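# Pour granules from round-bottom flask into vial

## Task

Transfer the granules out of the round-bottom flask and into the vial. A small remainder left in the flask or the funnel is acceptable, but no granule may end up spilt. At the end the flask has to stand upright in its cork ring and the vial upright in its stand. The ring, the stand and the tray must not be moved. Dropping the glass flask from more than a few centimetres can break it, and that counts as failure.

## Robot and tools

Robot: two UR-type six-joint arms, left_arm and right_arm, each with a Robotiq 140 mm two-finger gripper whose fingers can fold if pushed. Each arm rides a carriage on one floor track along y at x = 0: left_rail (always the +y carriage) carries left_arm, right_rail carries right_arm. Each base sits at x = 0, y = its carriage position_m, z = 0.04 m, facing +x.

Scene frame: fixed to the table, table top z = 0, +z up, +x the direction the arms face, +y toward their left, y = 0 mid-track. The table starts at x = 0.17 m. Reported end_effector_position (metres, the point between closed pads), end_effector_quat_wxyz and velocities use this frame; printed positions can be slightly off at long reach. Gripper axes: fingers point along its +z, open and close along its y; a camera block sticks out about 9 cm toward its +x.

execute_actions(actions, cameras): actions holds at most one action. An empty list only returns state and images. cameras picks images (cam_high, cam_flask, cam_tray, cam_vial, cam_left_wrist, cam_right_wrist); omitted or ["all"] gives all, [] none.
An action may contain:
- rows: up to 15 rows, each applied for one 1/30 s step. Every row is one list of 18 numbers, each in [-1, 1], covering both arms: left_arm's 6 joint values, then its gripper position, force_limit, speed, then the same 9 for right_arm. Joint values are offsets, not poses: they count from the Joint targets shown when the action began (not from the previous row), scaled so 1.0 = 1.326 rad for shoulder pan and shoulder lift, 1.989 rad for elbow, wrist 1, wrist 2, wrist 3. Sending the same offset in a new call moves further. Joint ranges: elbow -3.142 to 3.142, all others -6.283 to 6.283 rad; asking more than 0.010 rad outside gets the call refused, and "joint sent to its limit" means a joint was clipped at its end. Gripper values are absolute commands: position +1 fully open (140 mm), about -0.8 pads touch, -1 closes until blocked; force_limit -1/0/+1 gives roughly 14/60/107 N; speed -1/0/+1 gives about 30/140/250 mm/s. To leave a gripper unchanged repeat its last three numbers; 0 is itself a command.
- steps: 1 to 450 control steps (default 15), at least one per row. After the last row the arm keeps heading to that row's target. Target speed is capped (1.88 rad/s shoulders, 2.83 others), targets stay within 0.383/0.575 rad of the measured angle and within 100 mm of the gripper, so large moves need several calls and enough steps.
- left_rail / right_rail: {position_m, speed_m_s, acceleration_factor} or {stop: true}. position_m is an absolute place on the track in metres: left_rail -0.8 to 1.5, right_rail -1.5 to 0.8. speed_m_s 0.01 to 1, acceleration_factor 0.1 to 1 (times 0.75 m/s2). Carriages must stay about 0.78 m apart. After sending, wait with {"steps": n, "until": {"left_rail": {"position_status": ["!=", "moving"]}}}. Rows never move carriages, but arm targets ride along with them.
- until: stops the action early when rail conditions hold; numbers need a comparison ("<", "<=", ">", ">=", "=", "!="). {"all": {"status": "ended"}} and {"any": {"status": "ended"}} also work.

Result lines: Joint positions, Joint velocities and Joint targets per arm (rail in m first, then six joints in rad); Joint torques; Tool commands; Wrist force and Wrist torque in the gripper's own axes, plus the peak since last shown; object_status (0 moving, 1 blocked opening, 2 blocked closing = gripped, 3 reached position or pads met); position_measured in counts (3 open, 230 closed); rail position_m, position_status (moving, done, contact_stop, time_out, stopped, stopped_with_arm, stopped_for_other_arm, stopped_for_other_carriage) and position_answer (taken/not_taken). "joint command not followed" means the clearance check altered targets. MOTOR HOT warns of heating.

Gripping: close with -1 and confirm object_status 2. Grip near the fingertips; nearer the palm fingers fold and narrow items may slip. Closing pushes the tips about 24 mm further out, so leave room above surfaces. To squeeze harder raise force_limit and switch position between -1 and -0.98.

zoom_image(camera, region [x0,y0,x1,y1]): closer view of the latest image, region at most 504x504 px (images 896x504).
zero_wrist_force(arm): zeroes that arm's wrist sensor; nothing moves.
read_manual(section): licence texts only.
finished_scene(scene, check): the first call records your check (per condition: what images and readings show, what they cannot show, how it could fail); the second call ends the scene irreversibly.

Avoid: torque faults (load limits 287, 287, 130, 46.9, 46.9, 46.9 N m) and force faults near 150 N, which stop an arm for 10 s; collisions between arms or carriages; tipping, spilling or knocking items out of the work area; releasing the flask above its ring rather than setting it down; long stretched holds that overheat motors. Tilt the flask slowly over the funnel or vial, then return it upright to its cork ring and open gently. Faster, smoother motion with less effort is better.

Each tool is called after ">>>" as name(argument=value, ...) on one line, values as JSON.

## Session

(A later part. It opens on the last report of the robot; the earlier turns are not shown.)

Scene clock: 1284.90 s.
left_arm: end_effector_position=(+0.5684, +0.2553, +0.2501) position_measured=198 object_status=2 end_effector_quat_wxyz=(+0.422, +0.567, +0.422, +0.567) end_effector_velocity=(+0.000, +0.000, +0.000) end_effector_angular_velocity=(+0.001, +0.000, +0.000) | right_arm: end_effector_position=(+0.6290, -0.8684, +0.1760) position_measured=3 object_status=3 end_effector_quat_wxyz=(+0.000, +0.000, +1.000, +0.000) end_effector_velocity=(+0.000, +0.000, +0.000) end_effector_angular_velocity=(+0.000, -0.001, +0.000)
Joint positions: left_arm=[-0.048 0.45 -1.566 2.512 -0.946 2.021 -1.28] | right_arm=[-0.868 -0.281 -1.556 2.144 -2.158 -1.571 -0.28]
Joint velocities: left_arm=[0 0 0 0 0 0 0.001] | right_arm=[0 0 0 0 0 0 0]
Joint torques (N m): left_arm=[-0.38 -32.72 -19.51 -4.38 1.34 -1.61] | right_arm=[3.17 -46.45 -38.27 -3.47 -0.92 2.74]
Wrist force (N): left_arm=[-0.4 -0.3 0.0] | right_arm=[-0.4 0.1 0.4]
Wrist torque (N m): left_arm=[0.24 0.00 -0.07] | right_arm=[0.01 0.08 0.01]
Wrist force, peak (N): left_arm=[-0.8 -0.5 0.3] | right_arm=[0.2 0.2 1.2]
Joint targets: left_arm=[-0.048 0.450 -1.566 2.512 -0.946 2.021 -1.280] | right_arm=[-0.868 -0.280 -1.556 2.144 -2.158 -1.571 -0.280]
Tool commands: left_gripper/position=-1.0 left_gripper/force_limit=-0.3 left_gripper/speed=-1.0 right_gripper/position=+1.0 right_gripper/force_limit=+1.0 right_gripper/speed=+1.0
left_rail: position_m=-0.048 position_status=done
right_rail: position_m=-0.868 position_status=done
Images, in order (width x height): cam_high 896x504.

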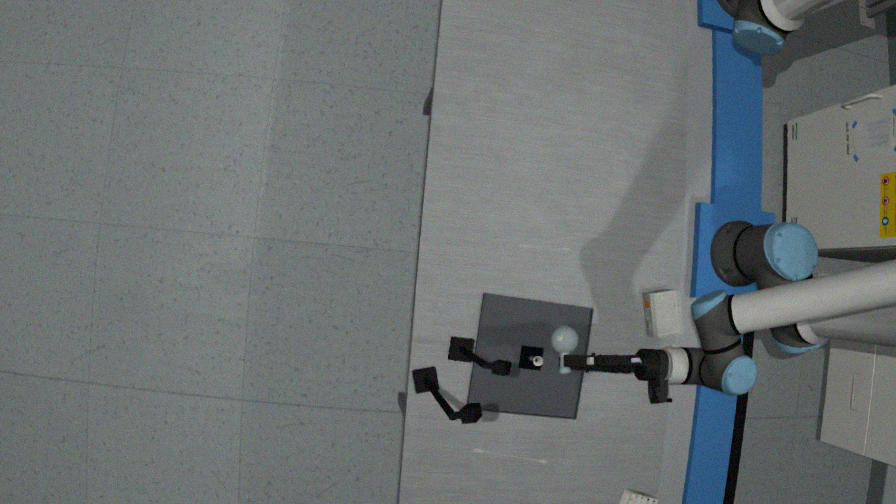

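>>> execute_actions(actions=[{"rows": [[-0.000027,0.000262,-0.00009,0.000263,-0.000034,-0.001082,-1,-0.3,-1,0,0,0,0,0,0,1,1,1],[-0.000172,0.001657,-0.000571,0.001669,-0.000212,-0.006852,-1,-0.3,-1,0,0,0,0,0,0,1,1,1],[-0.000526,0.005058,-0.001744,0.005094,-0.000649,-0.020918,-1,-0.3,-1,0,0,0,0,0,0,1,1,1],[-0.001107,0.01064,-0.003668,0.010715,-0.001364,-0.044,-1,-0.3,-1,0,0,0,0,0,0,1,1,1],[-0.001905,0.018315,-0.006314,0.018445,-0.002348,-0.075737,-1,-0.3,-1,0,0,0,0,0,0,1,1,1],[-0.002875,0.027647,-0.009532,0.027842,-0.003545,-0.114327,-1,-0.3,-1,0,0,0,0,0,0,1,1,1],[-0.003973,0.0382,-0.01317,0.03847,-0.004898,-0.157966,-1,-0.3,-1,0,0,0,0,0,0,1,1,1],[-0.005097,0.049014,-0.016898,0.049361,-0.006284,-0.202686,-1,-0.3,-1,0,0,0,0,0,0,1,1,1],[-0.006195,0.059567,-0.020536,0.059989,-0.007637,-0.246325,-1,-0.3,-1,0,0,0,0,0,0,1,1,1],[-0.007165,0.068899,-0.023754,0.069386,-0.008834,-0.284915,-1,-0.3,-1,0,0,0,0,0,0,1,1,1],[-0.007963,0.076574,-0.0264,0.077116,-0.009818,-0.316652,-1,-0.3,-1,0,0,0,0,0,0,1,1,1],[-0.008544,0.082156,-0.028324,0.082737,-0.010533,-0.339734,-1,-0.3,-1,0,0,0,0,0,0,1,1,1],[-0.008898,0.085557,-0.029497,0.086162,-0.01097,-0.3538,-1,-0.3,-1,0,0,0,0,0,0,1,1,1],[-0.009043,0.086952,-0.029978,0.087568,-0.011148,-0.35957,-1,-0.3,-1,0,0,0,0,0,0,1,1,1],[-0.00907,0.087214,-0.030068,0.087831,-0.011182,-0.360652,-1,-0.3,-1,0,0,0,0,0,0,1,1,1]], "steps": 20}], cameras=["cam_left_wrist", "cam_tray", "cam_vial"])

Scene clock: 1495.10 s.
left_arm: end_effector_position=(+0.5799, +0.2598, +0.1601) position_measured=198 object_status=2 end_effector_quat_wxyz=(+0.545, +0.388, +0.673, +0.315) end_effector_velocity=(+0.000, +0.001, -0.001) end_effector_angular_velocity=(-0.002, +0.001, +0.002) | right_arm: end_effector_position=(+0.6290, -0.8684, +0.1760) position_measured=3 object_status=3 end_effector_quat_wxyz=(+0.000, +0.000, +1.000, +0.000) end_effector_velocity=(+0.000, +0.000, +0.000) end_effector_angular_velocity=(-0.001, +0.000, +0.000)
Joint positions: left_arm=[-0.049 0.438 -1.45 2.452 -0.772 1.998 -1.997] | right_arm=[-0.868 -0.281 -1.556 2.144 -2.158 -1.571 -0.28]
Joint velocities: left_arm=[0 0.001 0 0 0.001 -0.001 -0.002] | right_arm=[0 0 0 0 0 -0.001 -0.001]
Joint torques (N m): left_arm=[-12.21 -25.8 -37.06 0.47 -2.05 -2.62] | right_arm=[0.87 -46.78 -39.16 -3.51 -1.01 2.8]
Wrist force (N): left_arm=[0.0 0.6 -0.7] | right_arm=[-0.1 0.4 0.4]
Wrist torque (N m): left_arm=[0.32 -0.06 -0.01] | right_arm=[0.09 0.01 0.01]
Wrist force, peak (N): left_arm=[0.2 1.1 -0.4] | right_arm=[-0.2 0.3 1.2]
Joint targets: left_arm=[-0.048 0.438 -1.450 2.452 -0.772 1.998 -1.997] | right_arm=[-0.868 -0.280 -1.556 2.144 -2.158 -1.571 -0.280]
left_rail: position_m=-0.049 position_m_goal=-0.048 position_status=done
right_rail: position_m=-0.868 position_status=done
Images, in order (width x height): cam_tray 896x504, cam_vial 896x504, cam_left_wrist 896x504.

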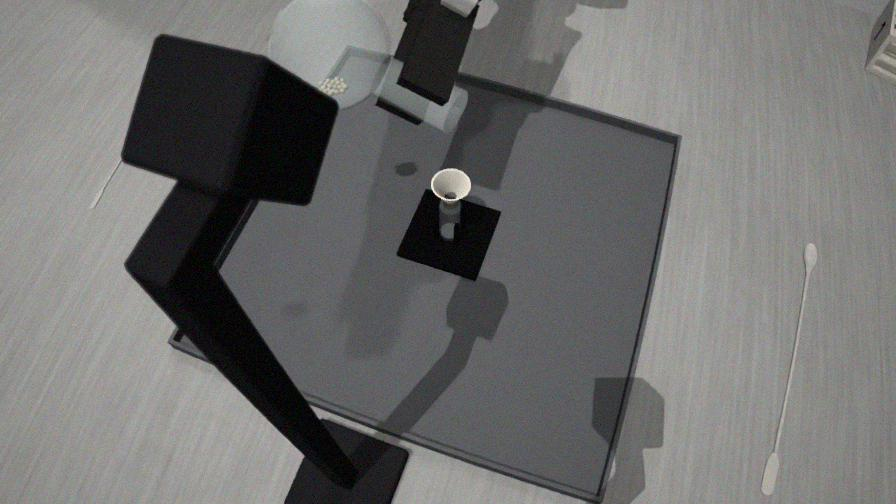

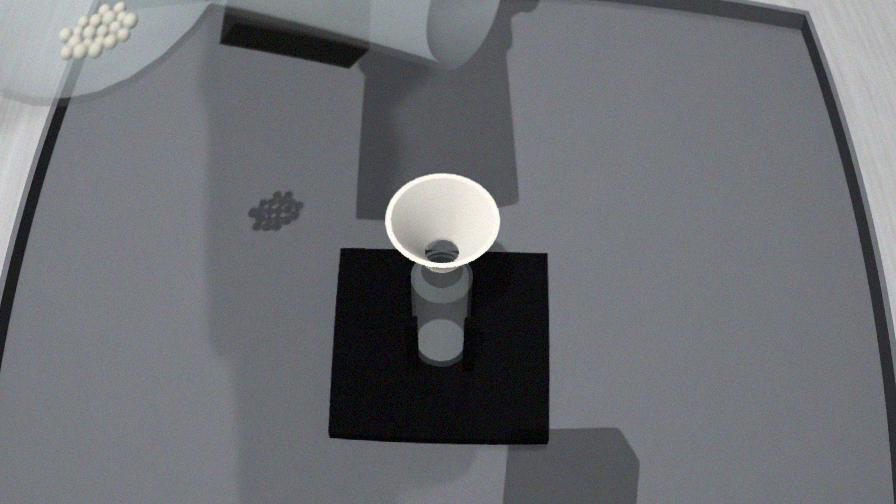

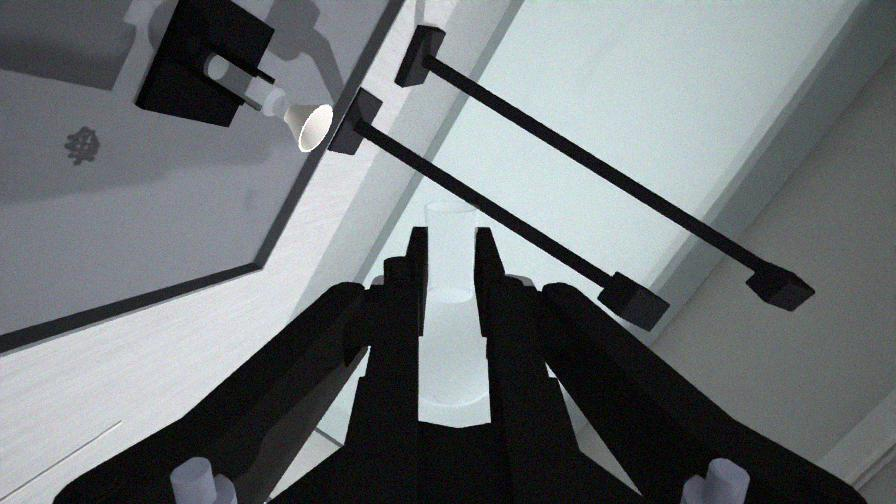

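>>> execute_actions(actions=[], cameras=["cam_vial", "cam_tray", "cam_left_wrist"])

Scene clock: 1536.07 s.
left_arm: end_effector_position=(+0.5799, +0.2598, +0.1600) position_measured=198 object_status=2 end_effector_quat_wxyz=(+0.545, +0.388, +0.673, +0.315) end_effector_velocity=(+0.000, +0.000, +0.000) end_effector_angular_velocity=(-0.001, +0.000, +0.000) | right_arm: end_effector_position=(+0.6290, -0.8684, +0.1760) position_measured=3 object_status=3 end_effector_quat_wxyz=(+0.000, +0.000, +1.000, +0.000) end_effector_velocity=(+0.000, +0.001, +0.000) end_effector_angular_velocity=(+0.001, +0.000, +0.002)
Joint positions: left_arm=[-0.048 0.438 -1.45 2.452 -0.772 1.998 -1.997] | right_arm=[-0.868 -0.281 -1.556 2.144 -2.158 -1.571 -0.28]
Joint velocities: left_arm=[0 0 0 0 0 0 -0.001] | right_arm=[0 0.002 0.001 0 0 0.001 0]
Joint torques (N m): left_arm=[-1.44 -33.51 -20.77 -3.03 0.52 -2.43] | right_arm=[3.33 -41.41 -39.69 -3.76 -0.66 2.46]
Wrist force (N): left_arm=[0.4 0.0 -0.2] | right_arm=[-0.3 0.4 0.6]
Wrist torque (N m): left_arm=[0.18 -0.14 -0.01] | right_arm=[0.09 0.06 0.00]
Wrist force, peak (N): left_arm=[0.4 -0.3 -1.1] | right_arm=[-0.4 0.6 1.0]
Joint targets: left_arm=[-0.048 0.438 -1.450 2.452 -0.772 1.998 -1.997] | right_arm=[-0.868 -0.280 -1.556 2.144 -2.158 -1.571 -0.280]
Tool commands: left_gripper/position=-1.0 left_gripper/force_limit=-0.3 left_gripper/speed=-1.0 right_gripper/position=+1.0 right_gripper/force_limit=+1.0 right_gripper/speed=+1.0
left_rail: position_m=-0.048 position_status=done
right_rail: position_m=-0.868 position_status=done
Images, in order (width x height): cam_tray 896x504, cam_vial 896x504, cam_left_wrist 896x504.

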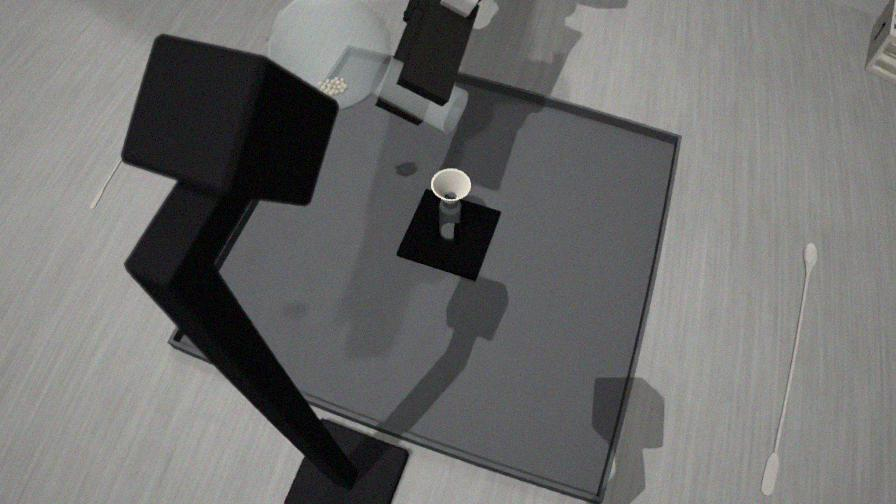

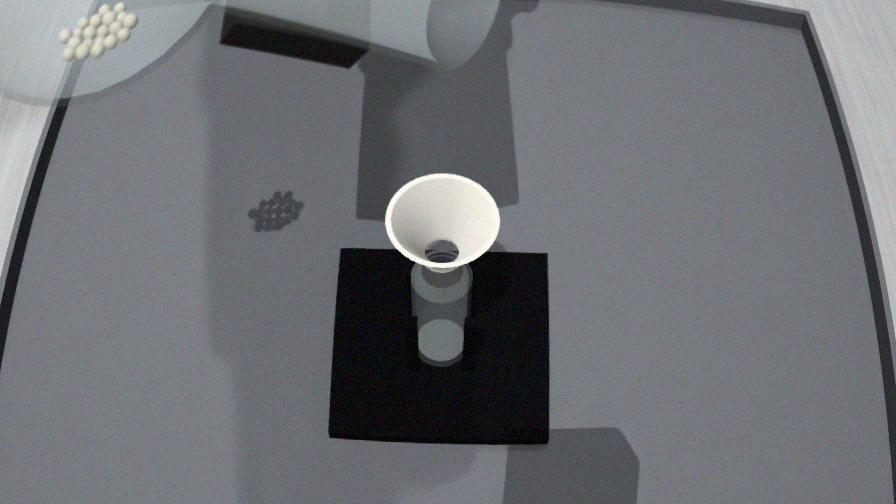

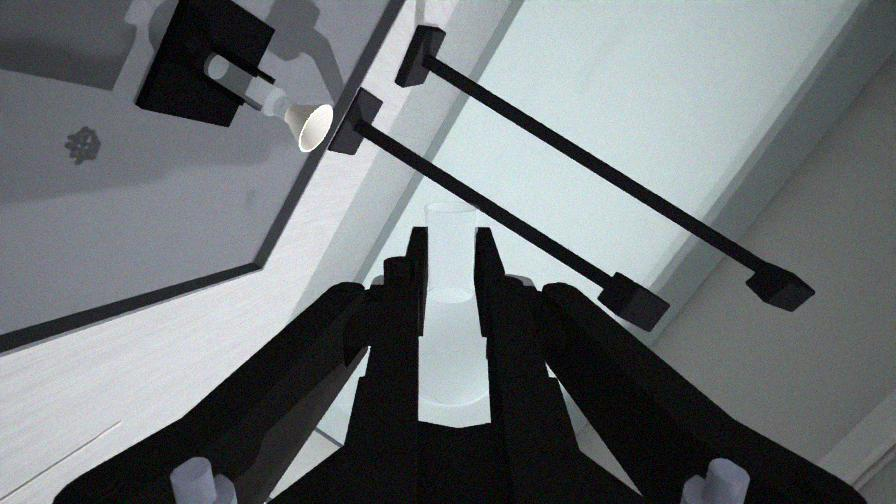

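>>> zoom_image(camera="cam_vial", region=[300, 0, 560, 146])

>>> zoom_image(camera="cam_tray", region=[320, 40, 540, 264])

>>> zoom_image(camera="cam_left_wrist", region=[180, 20, 560, 260])

Scaled by 1.938 from the camera's 896x504 image, which has a finer 1280x720 frame.

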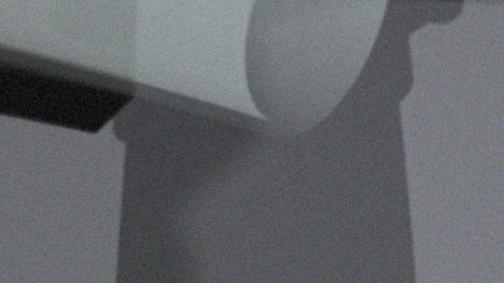

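Scaled by 2.250 from the camera's 896x504 image, which has a finer 1280x720 frame.

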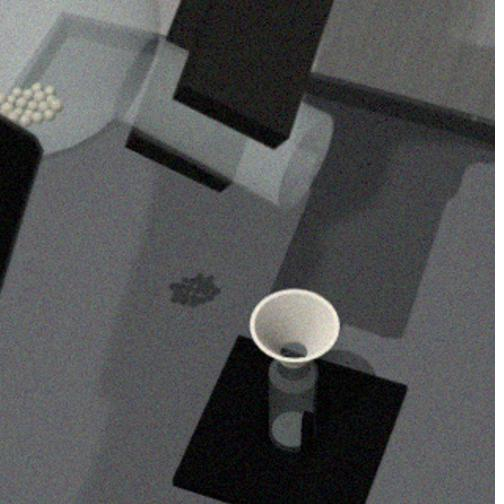

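Scaled by 1.326 from the camera's 896x504 image, which has a finer 1280x720 frame.

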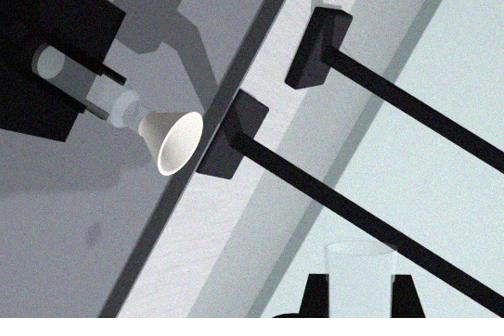

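>>> zoom_image(camera="cam_vial", region=[0, 0, 240, 135])

>>> zoom_image(camera="cam_vial", region=[320, 160, 568, 376])

Scaled by 2.100 from the camera's 896x504 image, which has a finer 1280x720 frame.

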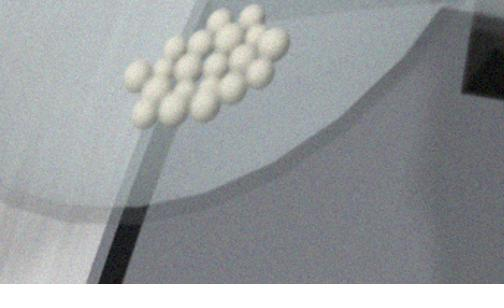

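Scaled by 2.032 from the camera's 896x504 image, which has a finer 1280x720 frame.

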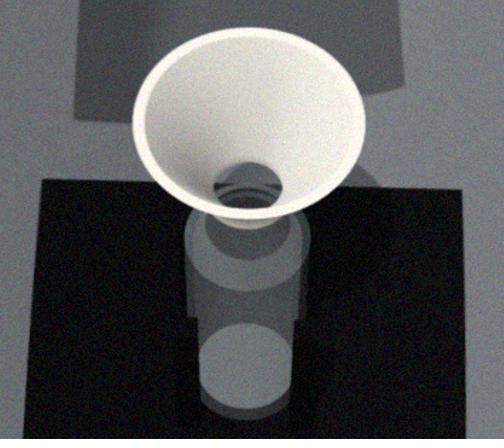

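>>> zoom_image(camera="cam_vial", region=[0, 60, 252, 312])

>>> zoom_image(camera="cam_vial", region=[644, 0, 896, 252])

>>> zoom_image(camera="cam_vial", region=[644, 252, 896, 504])

>>> zoom_image(camera="cam_vial", region=[300, 230, 580, 470])

Scaled by 2.000 from the camera's 896x504 image, which has a finer 1280x720 frame.

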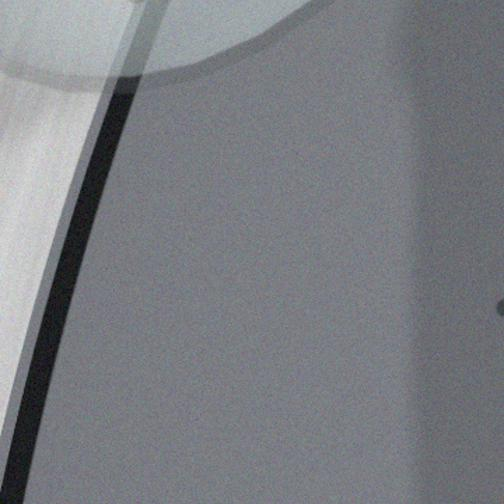

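Scaled by 2.000 from the camera's 896x504 image, which has a finer 1280x720 frame.

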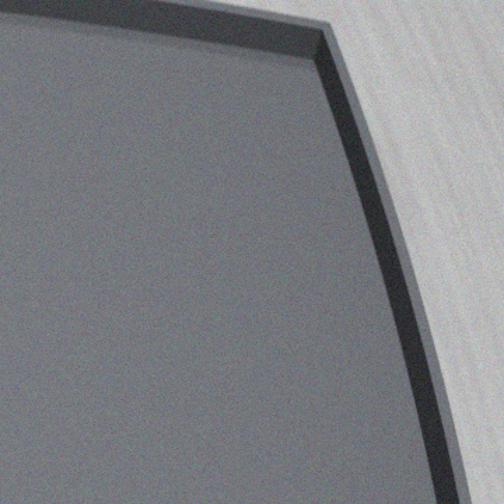

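Scaled by 2.000 from the camera's 896x504 image, which has a finer 1280x720 frame.

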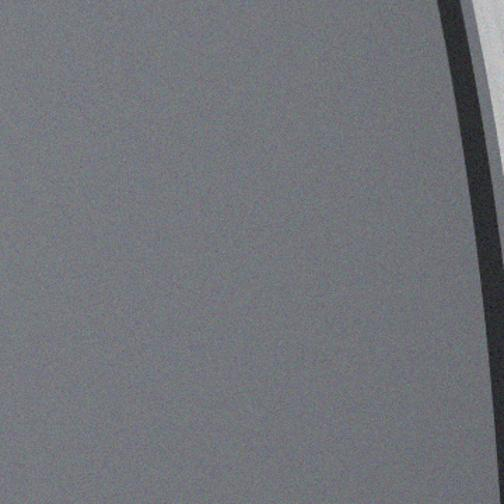

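Scaled by 1.800 from the camera's 896x504 image, which has a finer 1280x720 frame.

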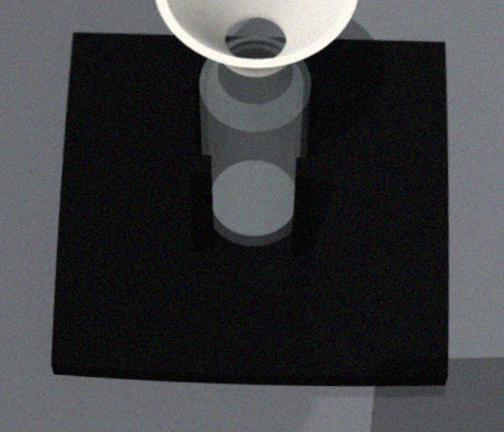

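>>> execute_actions(actions=[{"rows": [[0.00004,0.00022,0.00003,-0.00017,0.00002,-0.00026,-1,-0.3,-1,0,0,0,0,0,0,1,1,1],[0.00022,0.0014,0.00017,-0.00109,0.00014,-0.00163,-1,-0.3,-1,0,0,0,0,0,0,1,1,1],[0.00068,0.00428,0.00053,-0.00333,0.00044,-0.00497,-1,-0.3,-1,0,0,0,0,0,0,1,1,1],[0.00143,0.009,0.00111,-0.007,0.00093,-0.01046,-1,-0.3,-1,0,0,0,0,0,0,1,1,1],[0.00246,0.01549,0.00191,-0.01205,0.0016,-0.01801,-1,-0.3,-1,0,0,0,0,0,0,1,1,1],[0.00372,0.02338,0.00288,-0.0182,0.00242,-0.02719,-1,-0.3,-1,0,0,0,0,0,0,1,1,1],[0.00514,0.0323,0.00397,-0.02514,0.00334,-0.03757,-1,-0.3,-1,0,0,0,0,0,0,1,1,1],[0.0066,0.04144,0.0051,-0.03226,0.00428,-0.0482,-1,-0.3,-1,0,0,0,0,0,0,1,1,1],[0.00802,0.05037,0.0062,-0.0392,0.0052,-0.05858,-1,-0.3,-1,0,0,0,0,0,0,1,1,1],[0.00927,0.05826,0.00717,-0.04535,0.00602,-0.06776,-1,-0.3,-1,0,0,0,0,0,0,1,1,1],[0.01031,0.06474,0.00797,-0.0504,0.00669,-0.07531,-1,-0.3,-1,0,0,0,0,0,0,1,1,1],[0.01106,0.06946,0.00855,-0.05407,0.00718,-0.08079,-1,-0.3,-1,0,0,0,0,0,0,1,1,1],[0.01151,0.07234,0.0089,-0.05631,0.00747,-0.08414,-1,-0.3,-1,0,0,0,0,0,0,1,1,1],[0.0117,0.07352,0.00905,-0.05723,0.0076,-0.08551,-1,-0.3,-1,0,0,0,0,0,0,1,1,1],[0.011738,0.073741,0.009075,-0.0574,0.007619,-0.085769,-1,-0.3,-1,0,0,0,0,0,0,1,1,1]], "steps": 20}], cameras=["cam_vial", "cam_tray", "cam_left_wrist"])

Scene clock: 1884.60 s.
left_arm: end_effector_position=(+0.5761, +0.2641, +0.1177) position_measured=198 object_status=2 end_effector_quat_wxyz=(+0.570, +0.328, +0.704, +0.266) end_effector_velocity=(+0.000, +0.000, -0.001) end_effector_angular_velocity=(-0.003, +0.000, +0.001) | right_arm: end_effector_position=(+0.6290, -0.8684, +0.1760) position_measured=3 object_status=3 end_effector_quat_wxyz=(+0.000, +0.000, +1.000, +0.000) end_effector_velocity=(+0.000, +0.000, -0.001) end_effector_angular_velocity=(+0.001, +0.000, +0.001)
Joint positions: left_arm=[-0.048 0.454 -1.353 2.47 -0.885 2.013 -2.168] | right_arm=[-0.868 -0.281 -1.556 2.144 -2.158 -1.571 -0.28]
Joint velocities: left_arm=[0 0 0.002 0 -0.002 0 -0.003] | right_arm=[0 0 0.001 0 -0.001 0.001 0]
Joint torques (N m): left_arm=[13.68 -32.16 -8.2 -3.86 3.07 -2.17] | right_arm=[3.95 -43.67 -39.37 -4.4 -0.42 1.87]
Wrist force (N): left_arm=[0.4 -0.1 -0.2] | right_arm=[-0.2 0.5 0.7]
Wrist torque (N m): left_arm=[0.07 -0.18 -0.05] | right_arm=[0.11 0.04 0.00]
Wrist force, peak (N): left_arm=[-0.3 1.0 -0.8] | right_arm=[-0.1 0.5 1.1]
Joint targets: left_arm=[-0.048 0.454 -1.353 2.470 -0.886 2.013 -2.168] | right_arm=[-0.868 -0.280 -1.556 2.144 -2.158 -1.571 -0.280]
left_rail: position_m=-0.048 position_status=done
right_rail: position_m=-0.868 position_status=done
Images, in order (width x height): cam_tray 896x504, cam_vial 896x504, cam_left_wrist 896x504.

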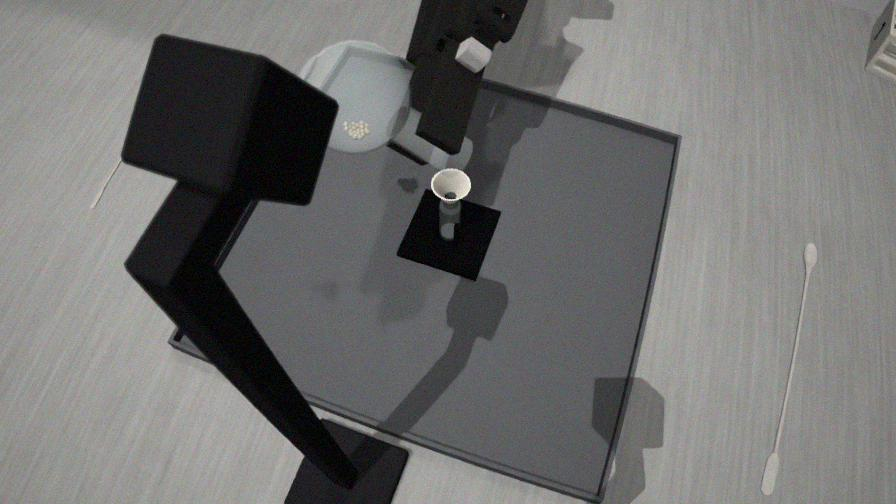

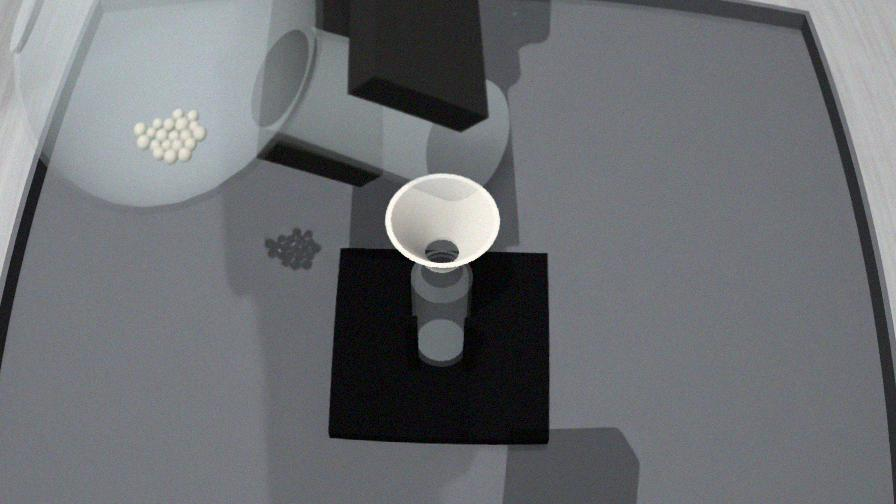

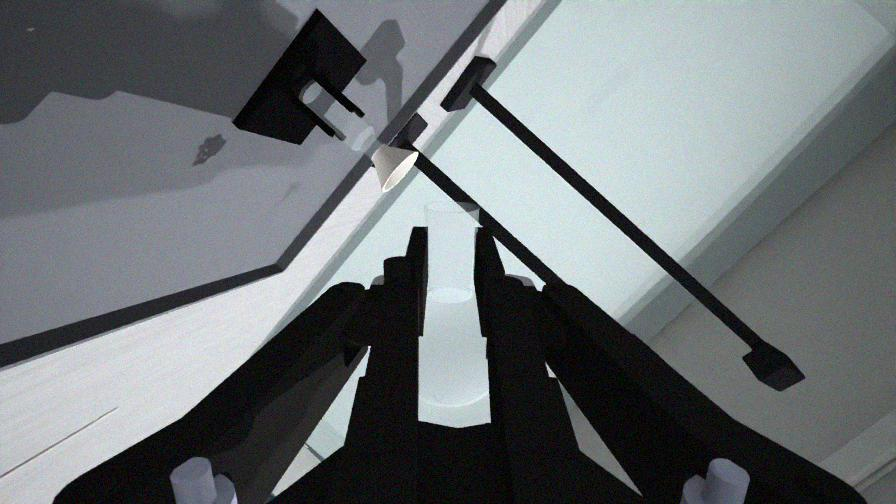

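>>> zoom_image(camera="cam_vial", region=[340, 60, 560, 280])

>>> zoom_image(camera="cam_left_wrist", region=[280, 60, 520, 300])

>>> zoom_image(camera="cam_tray", region=[340, 60, 540, 260])

Scaled by 2.291 from the camera's 896x504 image, which has a finer 1280x720 frame.

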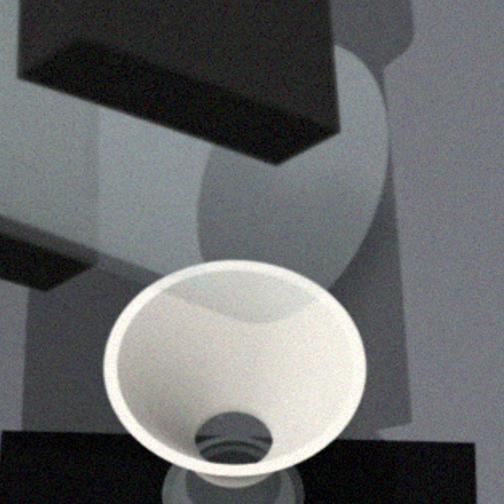

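Scaled by 2.100 from the camera's 896x504 image, which has a finer 1280x720 frame.

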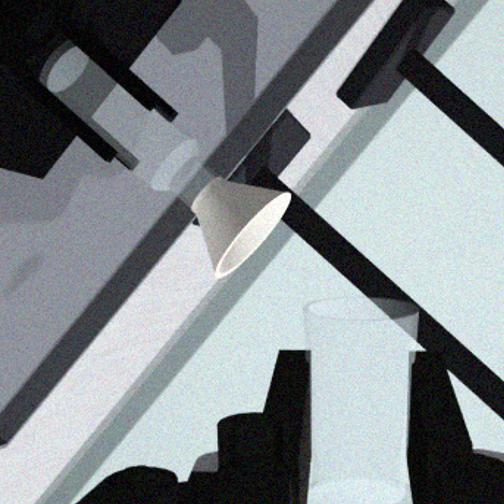

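Scaled by 2.520 from the camera's 896x504 image, which has a finer 1280x720 frame.

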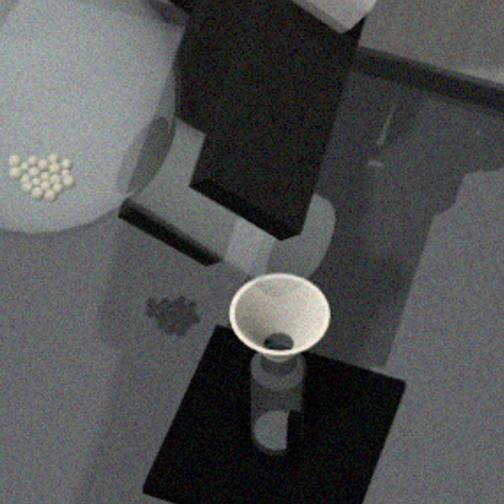

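>>> execute_actions(actions=[{"rows": [[0,0.00007,0,-0.00005,0,-0.00026,-1,-0.3,-1,0,0,0,0,0,0,1,1,1],[0.00003,0.00044,0,-0.00029,0.00002,-0.00166,-1,-0.3,-1,0,0,0,0,0,0,1,1,1],[0.00008,0.00136,-0.00001,-0.00089,0.00005,-0.00508,-1,-0.3,-1,0,0,0,0,0,0,1,1,1],[0.00017,0.00285,-0.00001,-0.00187,0.00011,-0.01068,-1,-0.3,-1,0,0,0,0,0,0,1,1,1],[0.0003,0.00491,-0.00002,-0.00323,0.00019,-0.01838,-1,-0.3,-1,0,0,0,0,0,0,1,1,1],[0.00045,0.00741,-0.00004,-0.00487,0.00029,-0.02774,-1,-0.3,-1,0,0,0,0,0,0,1,1,1],[0.00062,0.01024,-0.00005,-0.00673,0.0004,-0.03833,-1,-0.3,-1,0,0,0,0,0,0,1,1,1],[0.00079,0.01314,-0.00006,-0.00864,0.00052,-0.04918,-1,-0.3,-1,0,0,0,0,0,0,1,1,1],[0.00097,0.01596,-0.00008,-0.01049,0.00063,-0.05977,-1,-0.3,-1,0,0,0,0,0,0,1,1,1],[0.00112,0.01846,-0.00009,-0.01214,0.00073,-0.06913,-1,-0.3,-1,0,0,0,0,0,0,1,1,1],[0.00124,0.02052,-0.0001,-0.01349,0.00081,-0.07683,-1,-0.3,-1,0,0,0,0,0,0,1,1,1],[0.00133,0.02202,-0.00011,-0.01447,0.00086,-0.08243,-1,-0.3,-1,0,0,0,0,0,0,1,1,1],[0.00139,0.02293,-0.00011,-0.01507,0.0009,-0.08585,-1,-0.3,-1,0,0,0,0,0,0,1,1,1],[0.00141,0.0233,-0.00011,-0.01532,0.00092,-0.08725,-1,-0.3,-1,0,0,0,0,0,0,1,1,1],[0.001414,0.023373,-0.000114,-0.015365,0.000918,-0.087509,-1,-0.3,-1,0,0,0,0,0,0,1,1,1]], "steps": 20}], cameras=["cam_vial", "cam_tray", "cam_left_wrist"])

Scene clock: 2009.17 s.
left_arm: end_effector_position=(+0.5778, +0.2656, +0.1058) position_measured=198 object_status=2 end_effector_quat_wxyz=(+0.591, +0.266, +0.730, +0.216) end_effector_velocity=(+0.000, +0.000, +0.000) end_effector_angular_velocity=(-0.005, +0.000, +0.001) | right_arm: end_effector_position=(+0.6290, -0.8684, +0.1760) position_measured=3 object_status=3 end_effector_quat_wxyz=(+0.000, +0.000, +1.000, +0.000) end_effector_velocity=(+0.000, +0.000, +0.000) end_effector_angular_velocity=(+0.000, +0.000, +0.000)
Joint positions: left_arm=[-0.048 0.456 -1.322 2.47 -0.916 2.015 -2.342] | right_arm=[-0.868 -0.281 -1.556 2.144 -2.158 -1.571 -0.28]
Joint velocities: left_arm=[0 0 0.001 0 0 0 -0.005] | right_arm=[0 0 0 0.001 -0.001 0 0]
Joint torques (N m): left_arm=[13.06 -32.52 -30.57 -3.65 2.9 -2.49] | right_arm=[5.93 -43.1 -39.08 -3.95 -0.08 2.53]
Wrist force (N): left_arm=[0.5 -0.1 -0.3] | right_arm=[0.1 0.2 0.7]
Wrist torque (N m): left_arm=[0.07 -0.22 -0.03] | right_arm=[0.05 -0.04 0.01]
Wrist force, peak (N): left_arm=[1.0 0.1 -0.6] | right_arm=[-0.1 0.4 1.1]
Joint targets: left_arm=[-0.048 0.456 -1.322 2.470 -0.916 2.015 -2.342] | right_arm=[-0.868 -0.280 -1.556 2.144 -2.158 -1.571 -0.280]
left_rail: position_m=-0.048 position_status=done
right_rail: position_m=-0.868 position_status=done
Images, in order (width x height): cam_tray 896x504, cam_vial 896x504, cam_left_wrist 896x504.

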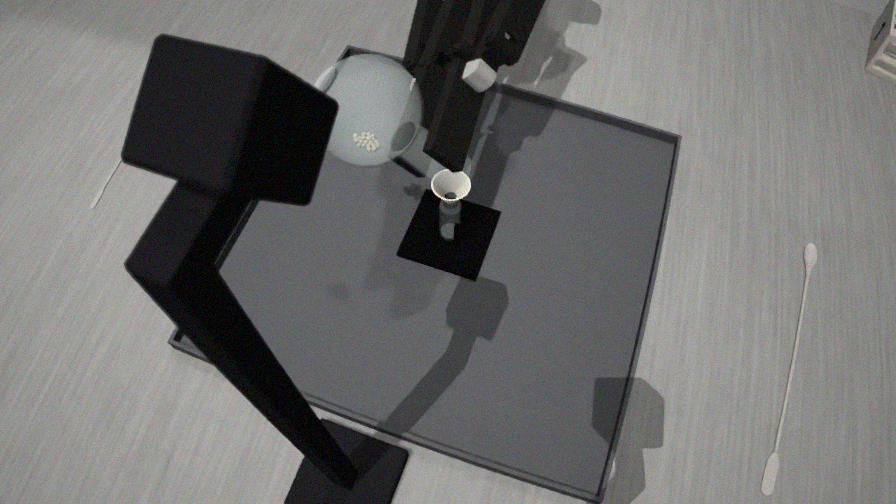

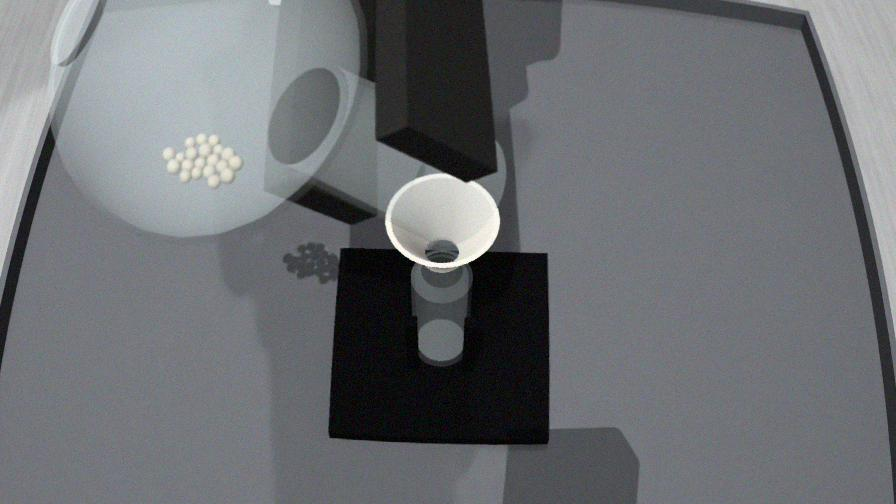

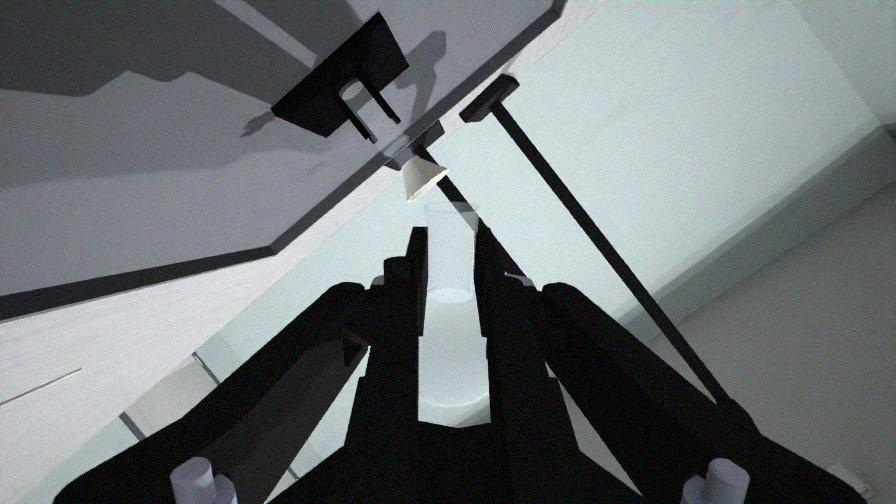

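>>> zoom_image(camera="cam_vial", region=[360, 120, 540, 300])

>>> zoom_image(camera="cam_left_wrist", region=[370, 120, 510, 260])

>>> zoom_image(camera="cam_vial", region=[60, 40, 360, 240])

>>> zoom_image(camera="cam_tray", region=[340, 80, 520, 260])

Scaled by 2.800 from the camera's 896x504 image, which has a finer 1280x720 frame.

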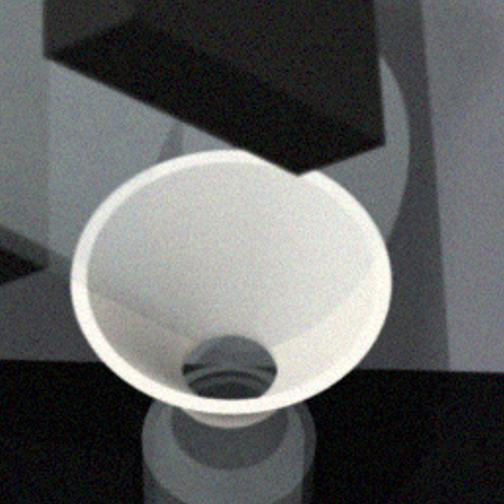

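Scaled by 3.600 from the camera's 896x504 image, which has a finer 1280x720 frame.

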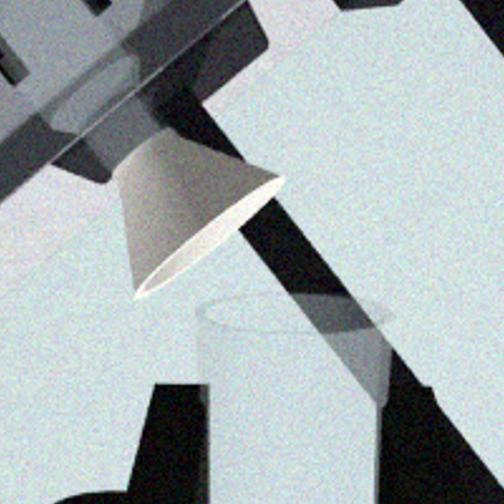

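Scaled by 1.680 from the camera's 896x504 image, which has a finer 1280x720 frame.

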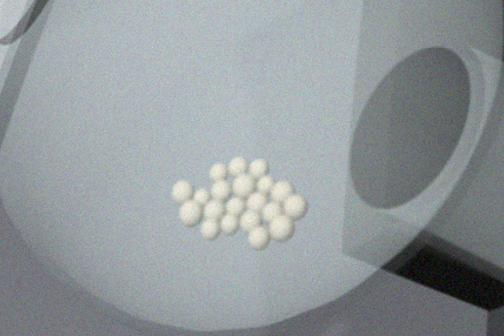

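Scaled by 2.800 from the camera's 896x504 image, which has a finer 1280x720 frame.

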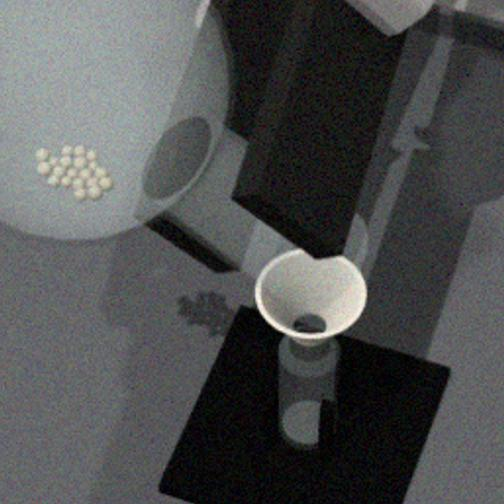

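>>> execute_actions(actions=[{"rows": [[0.00001,0.00001,-0.00001,0,0.00001,-0.00013,-1,-0.3,-1,0,0,0,0,0,0,1,1,1],[0.00009,0.00004,-0.00004,0.00002,0.00006,-0.00082,-1,-0.3,-1,0,0,0,0,0,0,1,1,1],[0.00028,0.00013,-0.00011,0.00005,0.00018,-0.0025,-1,-0.3,-1,0,0,0,0,0,0,1,1,1],[0.0006,0.00027,-0.00023,0.0001,0.00039,-0.00525,-1,-0.3,-1,0,0,0,0,0,0,1,1,1],[0.00103,0.00046,-0.0004,0.00017,0.00067,-0.00904,-1,-0.3,-1,0,0,0,0,0,0,1,1,1],[0.00155,0.0007,-0.0006,0.00025,0.00101,-0.01364,-1,-0.3,-1,0,0,0,0,0,0,1,1,1],[0.00214,0.00096,-0.00083,0.00035,0.00139,-0.01885,-1,-0.3,-1,0,0,0,0,0,0,1,1,1],[0.00275,0.00123,-0.00107,0.00045,0.00178,-0.02419,-1,-0.3,-1,0,0,0,0,0,0,1,1,1],[0.00334,0.0015,-0.0013,0.00055,0.00217,-0.02939,-1,-0.3,-1,0,0,0,0,0,0,1,1,1],[0.00386,0.00173,-0.0015,0.00063,0.00251,-0.034,-1,-0.3,-1,0,0,0,0,0,0,1,1,1],[0.00429,0.00193,-0.00167,0.0007,0.00279,-0.03779,-1,-0.3,-1,0,0,0,0,0,0,1,1,1],[0.00461,0.00207,-0.00179,0.00076,0.00299,-0.04054,-1,-0.3,-1,0,0,0,0,0,0,1,1,1],[0.0048,0.00215,-0.00186,0.00079,0.00311,-0.04222,-1,-0.3,-1,0,0,0,0,0,0,1,1,1],[0.00488,0.00219,-0.00189,0.0008,0.00316,-0.04291,-1,-0.3,-1,0,0,0,0,0,0,1,1,1],[0.004891,0.002195,-0.0019,0.000802,0.003172,-0.043037,-1,-0.3,-1,0,0,0,0,0,0,1,1,1]], "steps": 18}], cameras=["cam_vial", "cam_left_wrist"])

Scene clock: 2052.13 s.
left_arm: end_effector_position=(+0.5776, +0.2681, +0.1056) position_measured=198 object_status=2 end_effector_quat_wxyz=(+0.600, +0.234, +0.741, +0.190) end_effector_velocity=(+0.000, +0.000, +0.000) end_effector_angular_velocity=(-0.003, +0.000, +0.001) | right_arm: end_effector_position=(+0.6290, -0.8684, +0.1760) position_measured=3 object_status=3 end_effector_quat_wxyz=(+0.000, +0.000, +1.000, +0.000) end_effector_velocity=(+0.000, +0.000, +0.000) end_effector_angular_velocity=(-0.001, -0.001, +0.001)
Joint positions: left_arm=[-0.049 0.462 -1.319 2.466 -0.915 2.022 -2.427] | right_arm=[-0.868 -0.281 -1.556 2.144 -2.158 -1.571 -0.281]
Joint velocities: left_arm=[0 0.001 0 0 0 0 -0.003] | right_arm=[0 0.001 0 0 -0.001 -0.001 0]
Joint torques (N m): left_arm=[14.82 -32.97 -31.22 0.35 3.06 -3.07] | right_arm=[7.03 -43.94 -39.9 -4.01 -0.5 2.1]
Wrist force (N): left_arm=[0.4 0.2 -0.4] | right_arm=[-0.1 0.1 0.8]
Wrist torque (N m): left_arm=[0.13 -0.23 -0.04] | right_arm=[0.01 0.02 0.00]
Wrist force, peak (N): left_arm=[1.3 0.1 -0.3] | right_arm=[-0.3 0.5 1.2]
Joint targets: left_arm=[-0.048 0.462 -1.319 2.466 -0.915 2.022 -2.428] | right_arm=[-0.868 -0.280 -1.556 2.144 -2.158 -1.571 -0.280]
left_rail: position_m=-0.049 position_m_goal=-0.048 position_status=done
right_rail: position_m=-0.868 position_status=done
Images, in order (width x height): cam_vial 896x504, cam_left_wrist 896x504.

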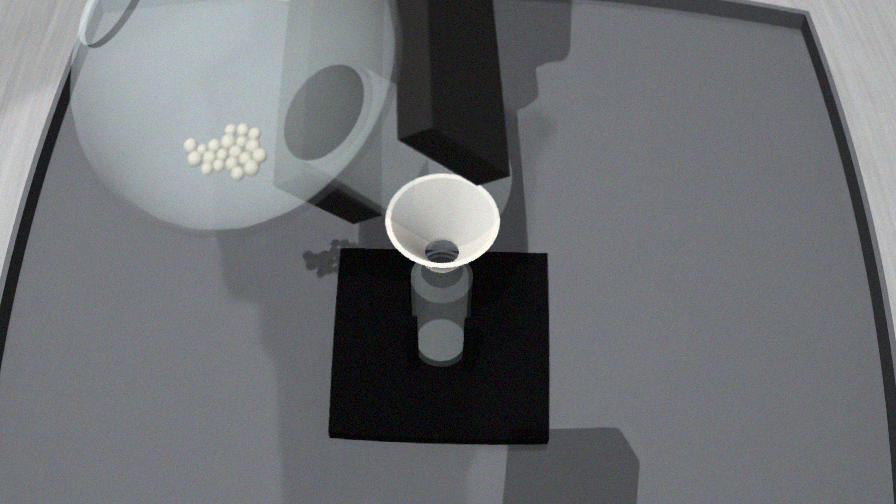

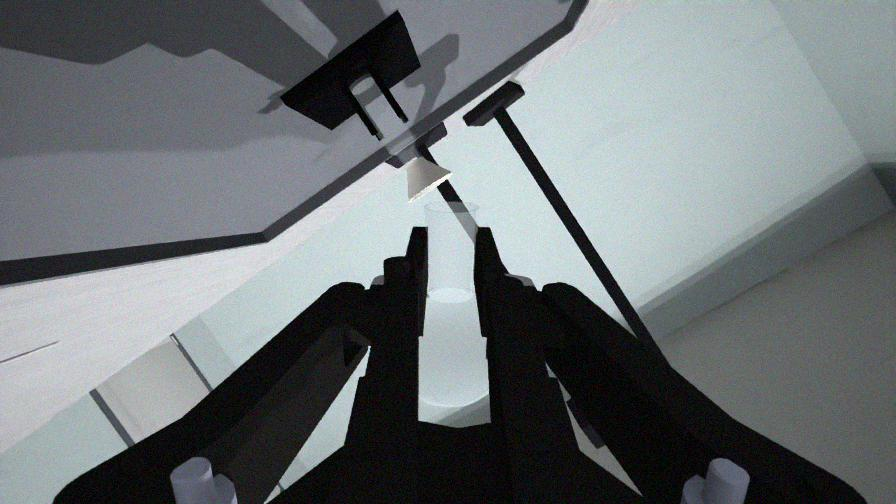

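>>> zoom_image(camera="cam_left_wrist", region=[380, 130, 500, 250])

>>> zoom_image(camera="cam_vial", region=[360, 120, 540, 300])

>>> zoom_image(camera="cam_vial", region=[100, 60, 400, 230])

Scaled by 4.200 from the camera's 896x504 image, which has a finer 1280x720 frame.

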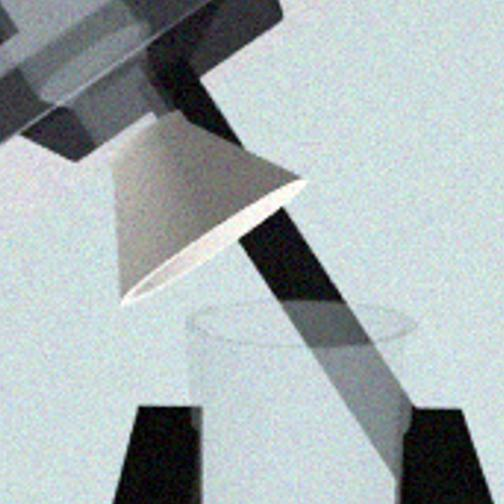

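Scaled by 2.800 from the camera's 896x504 image, which has a finer 1280x720 frame.

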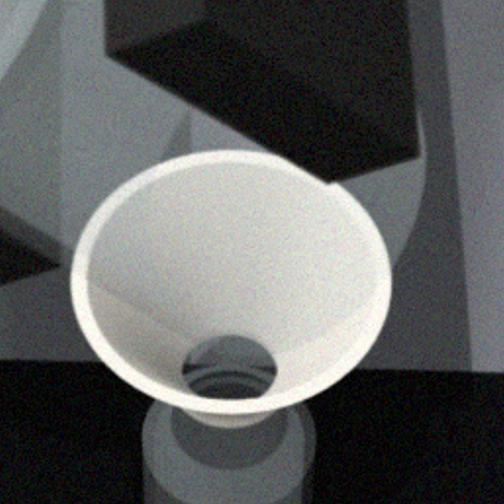

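Scaled by 1.680 from the camera's 896x504 image, which has a finer 1280x720 frame.

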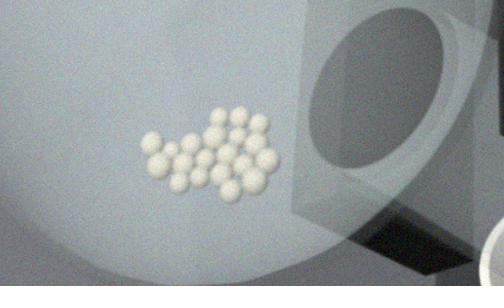

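>>> execute_actions(actions=[{"rows": [[0.00001,0.00001,-0.00001,0,0.00001,-0.00013,-1,-0.3,-1,0,0,0,0,0,0,1,1,1],[0.00009,0.00004,-0.00004,0.00002,0.00006,-0.00082,-1,-0.3,-1,0,0,0,0,0,0,1,1,1],[0.00028,0.00013,-0.00011,0.00005,0.00018,-0.0025,-1,-0.3,-1,0,0,0,0,0,0,1,1,1],[0.0006,0.00027,-0.00023,0.0001,0.00039,-0.00525,-1,-0.3,-1,0,0,0,0,0,0,1,1,1],[0.00103,0.00046,-0.0004,0.00017,0.00067,-0.00904,-1,-0.3,-1,0,0,0,0,0,0,1,1,1],[0.00155,0.0007,-0.0006,0.00025,0.00101,-0.01364,-1,-0.3,-1,0,0,0,0,0,0,1,1,1],[0.00214,0.00096,-0.00083,0.00035,0.00139,-0.01885,-1,-0.3,-1,0,0,0,0,0,0,1,1,1],[0.00275,0.00123,-0.00107,0.00045,0.00178,-0.02419,-1,-0.3,-1,0,0,0,0,0,0,1,1,1],[0.00334,0.0015,-0.0013,0.00055,0.00217,-0.02939,-1,-0.3,-1,0,0,0,0,0,0,1,1,1],[0.00386,0.00173,-0.0015,0.00063,0.00251,-0.034,-1,-0.3,-1,0,0,0,0,0,0,1,1,1],[0.00429,0.00193,-0.00167,0.0007,0.00279,-0.03779,-1,-0.3,-1,0,0,0,0,0,0,1,1,1],[0.00461,0.00207,-0.00179,0.00076,0.00299,-0.04054,-1,-0.3,-1,0,0,0,0,0,0,1,1,1],[0.0048,0.00215,-0.00186,0.00079,0.00311,-0.04222,-1,-0.3,-1,0,0,0,0,0,0,1,1,1],[0.00488,0.00219,-0.00189,0.0008,0.00316,-0.04291,-1,-0.3,-1,0,0,0,0,0,0,1,1,1],[0.004891,0.002195,-0.0019,0.000802,0.003172,-0.043037,-1,-0.3,-1,0,0,0,0,0,0,1,1,1]], "steps": 18}], cameras=["cam_vial", "cam_left_wrist"])

Scene clock: 2084.47 s.
left_arm: end_effector_position=(+0.5774, +0.2706, +0.1054) position_measured=198 object_status=2 end_effector_quat_wxyz=(+0.608, +0.201, +0.751, +0.163) end_effector_velocity=(+0.000, +0.000, +0.000) end_effector_angular_velocity=(-0.004, +0.000, +0.000) | right_arm: end_effector_position=(+0.6290, -0.8684, +0.1760) position_measured=3 object_status=3 end_effector_quat_wxyz=(+0.000, +0.000, +1.000, +0.000) end_effector_velocity=(-0.001, +0.001, +0.000) end_effector_angular_velocity=(+0.000, +0.000, +0.002)
Joint positions: left_arm=[-0.049 0.469 -1.316 2.462 -0.913 2.028 -2.513] | right_arm=[-0.868 -0.281 -1.556 2.144 -2.158 -1.571 -0.28]
Joint velocities: left_arm=[0 0 0 0 0 0.001 -0.004] | right_arm=[0 0.001 -0.001 0 0.001 0 0]
Joint torques (N m): left_arm=[12.36 -33.74 -30.58 0.17 2.92 -2.13] | right_arm=[5.66 -45.15 -39.78 -4.07 -0.04 1.97]
Wrist force (N): left_arm=[0.6 0.0 -0.3] | right_arm=[0.0 0.2 0.5]
Wrist torque (N m): left_arm=[0.05 -0.28 -0.04] | right_arm=[0.03 -0.01 0.00]
Wrist force, peak (N): left_arm=[1.1 0.3 -0.7] | right_arm=[0.2 0.3 1.2]
Joint targets: left_arm=[-0.048 0.469 -1.316 2.462 -0.913 2.028 -2.513] | right_arm=[-0.868 -0.280 -1.556 2.144 -2.158 -1.571 -0.280]
left_rail: position_m=-0.049 position_m_goal=-0.048 position_status=done
right_rail: position_m=-0.868 position_status=done
Images, in order (width x height): cam_vial 896x504, cam_left_wrist 896x504.

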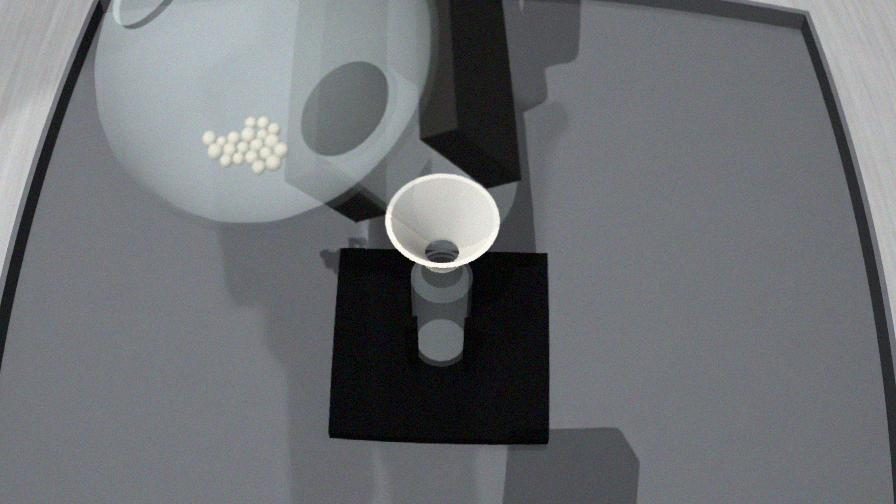

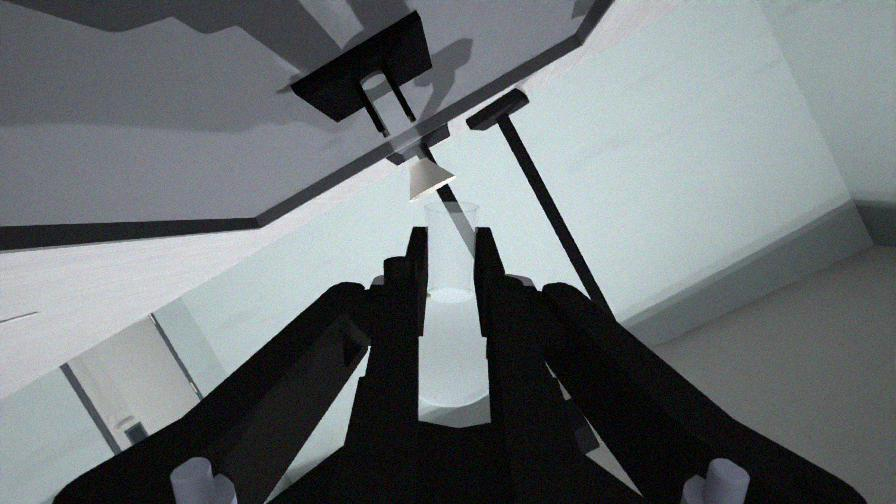

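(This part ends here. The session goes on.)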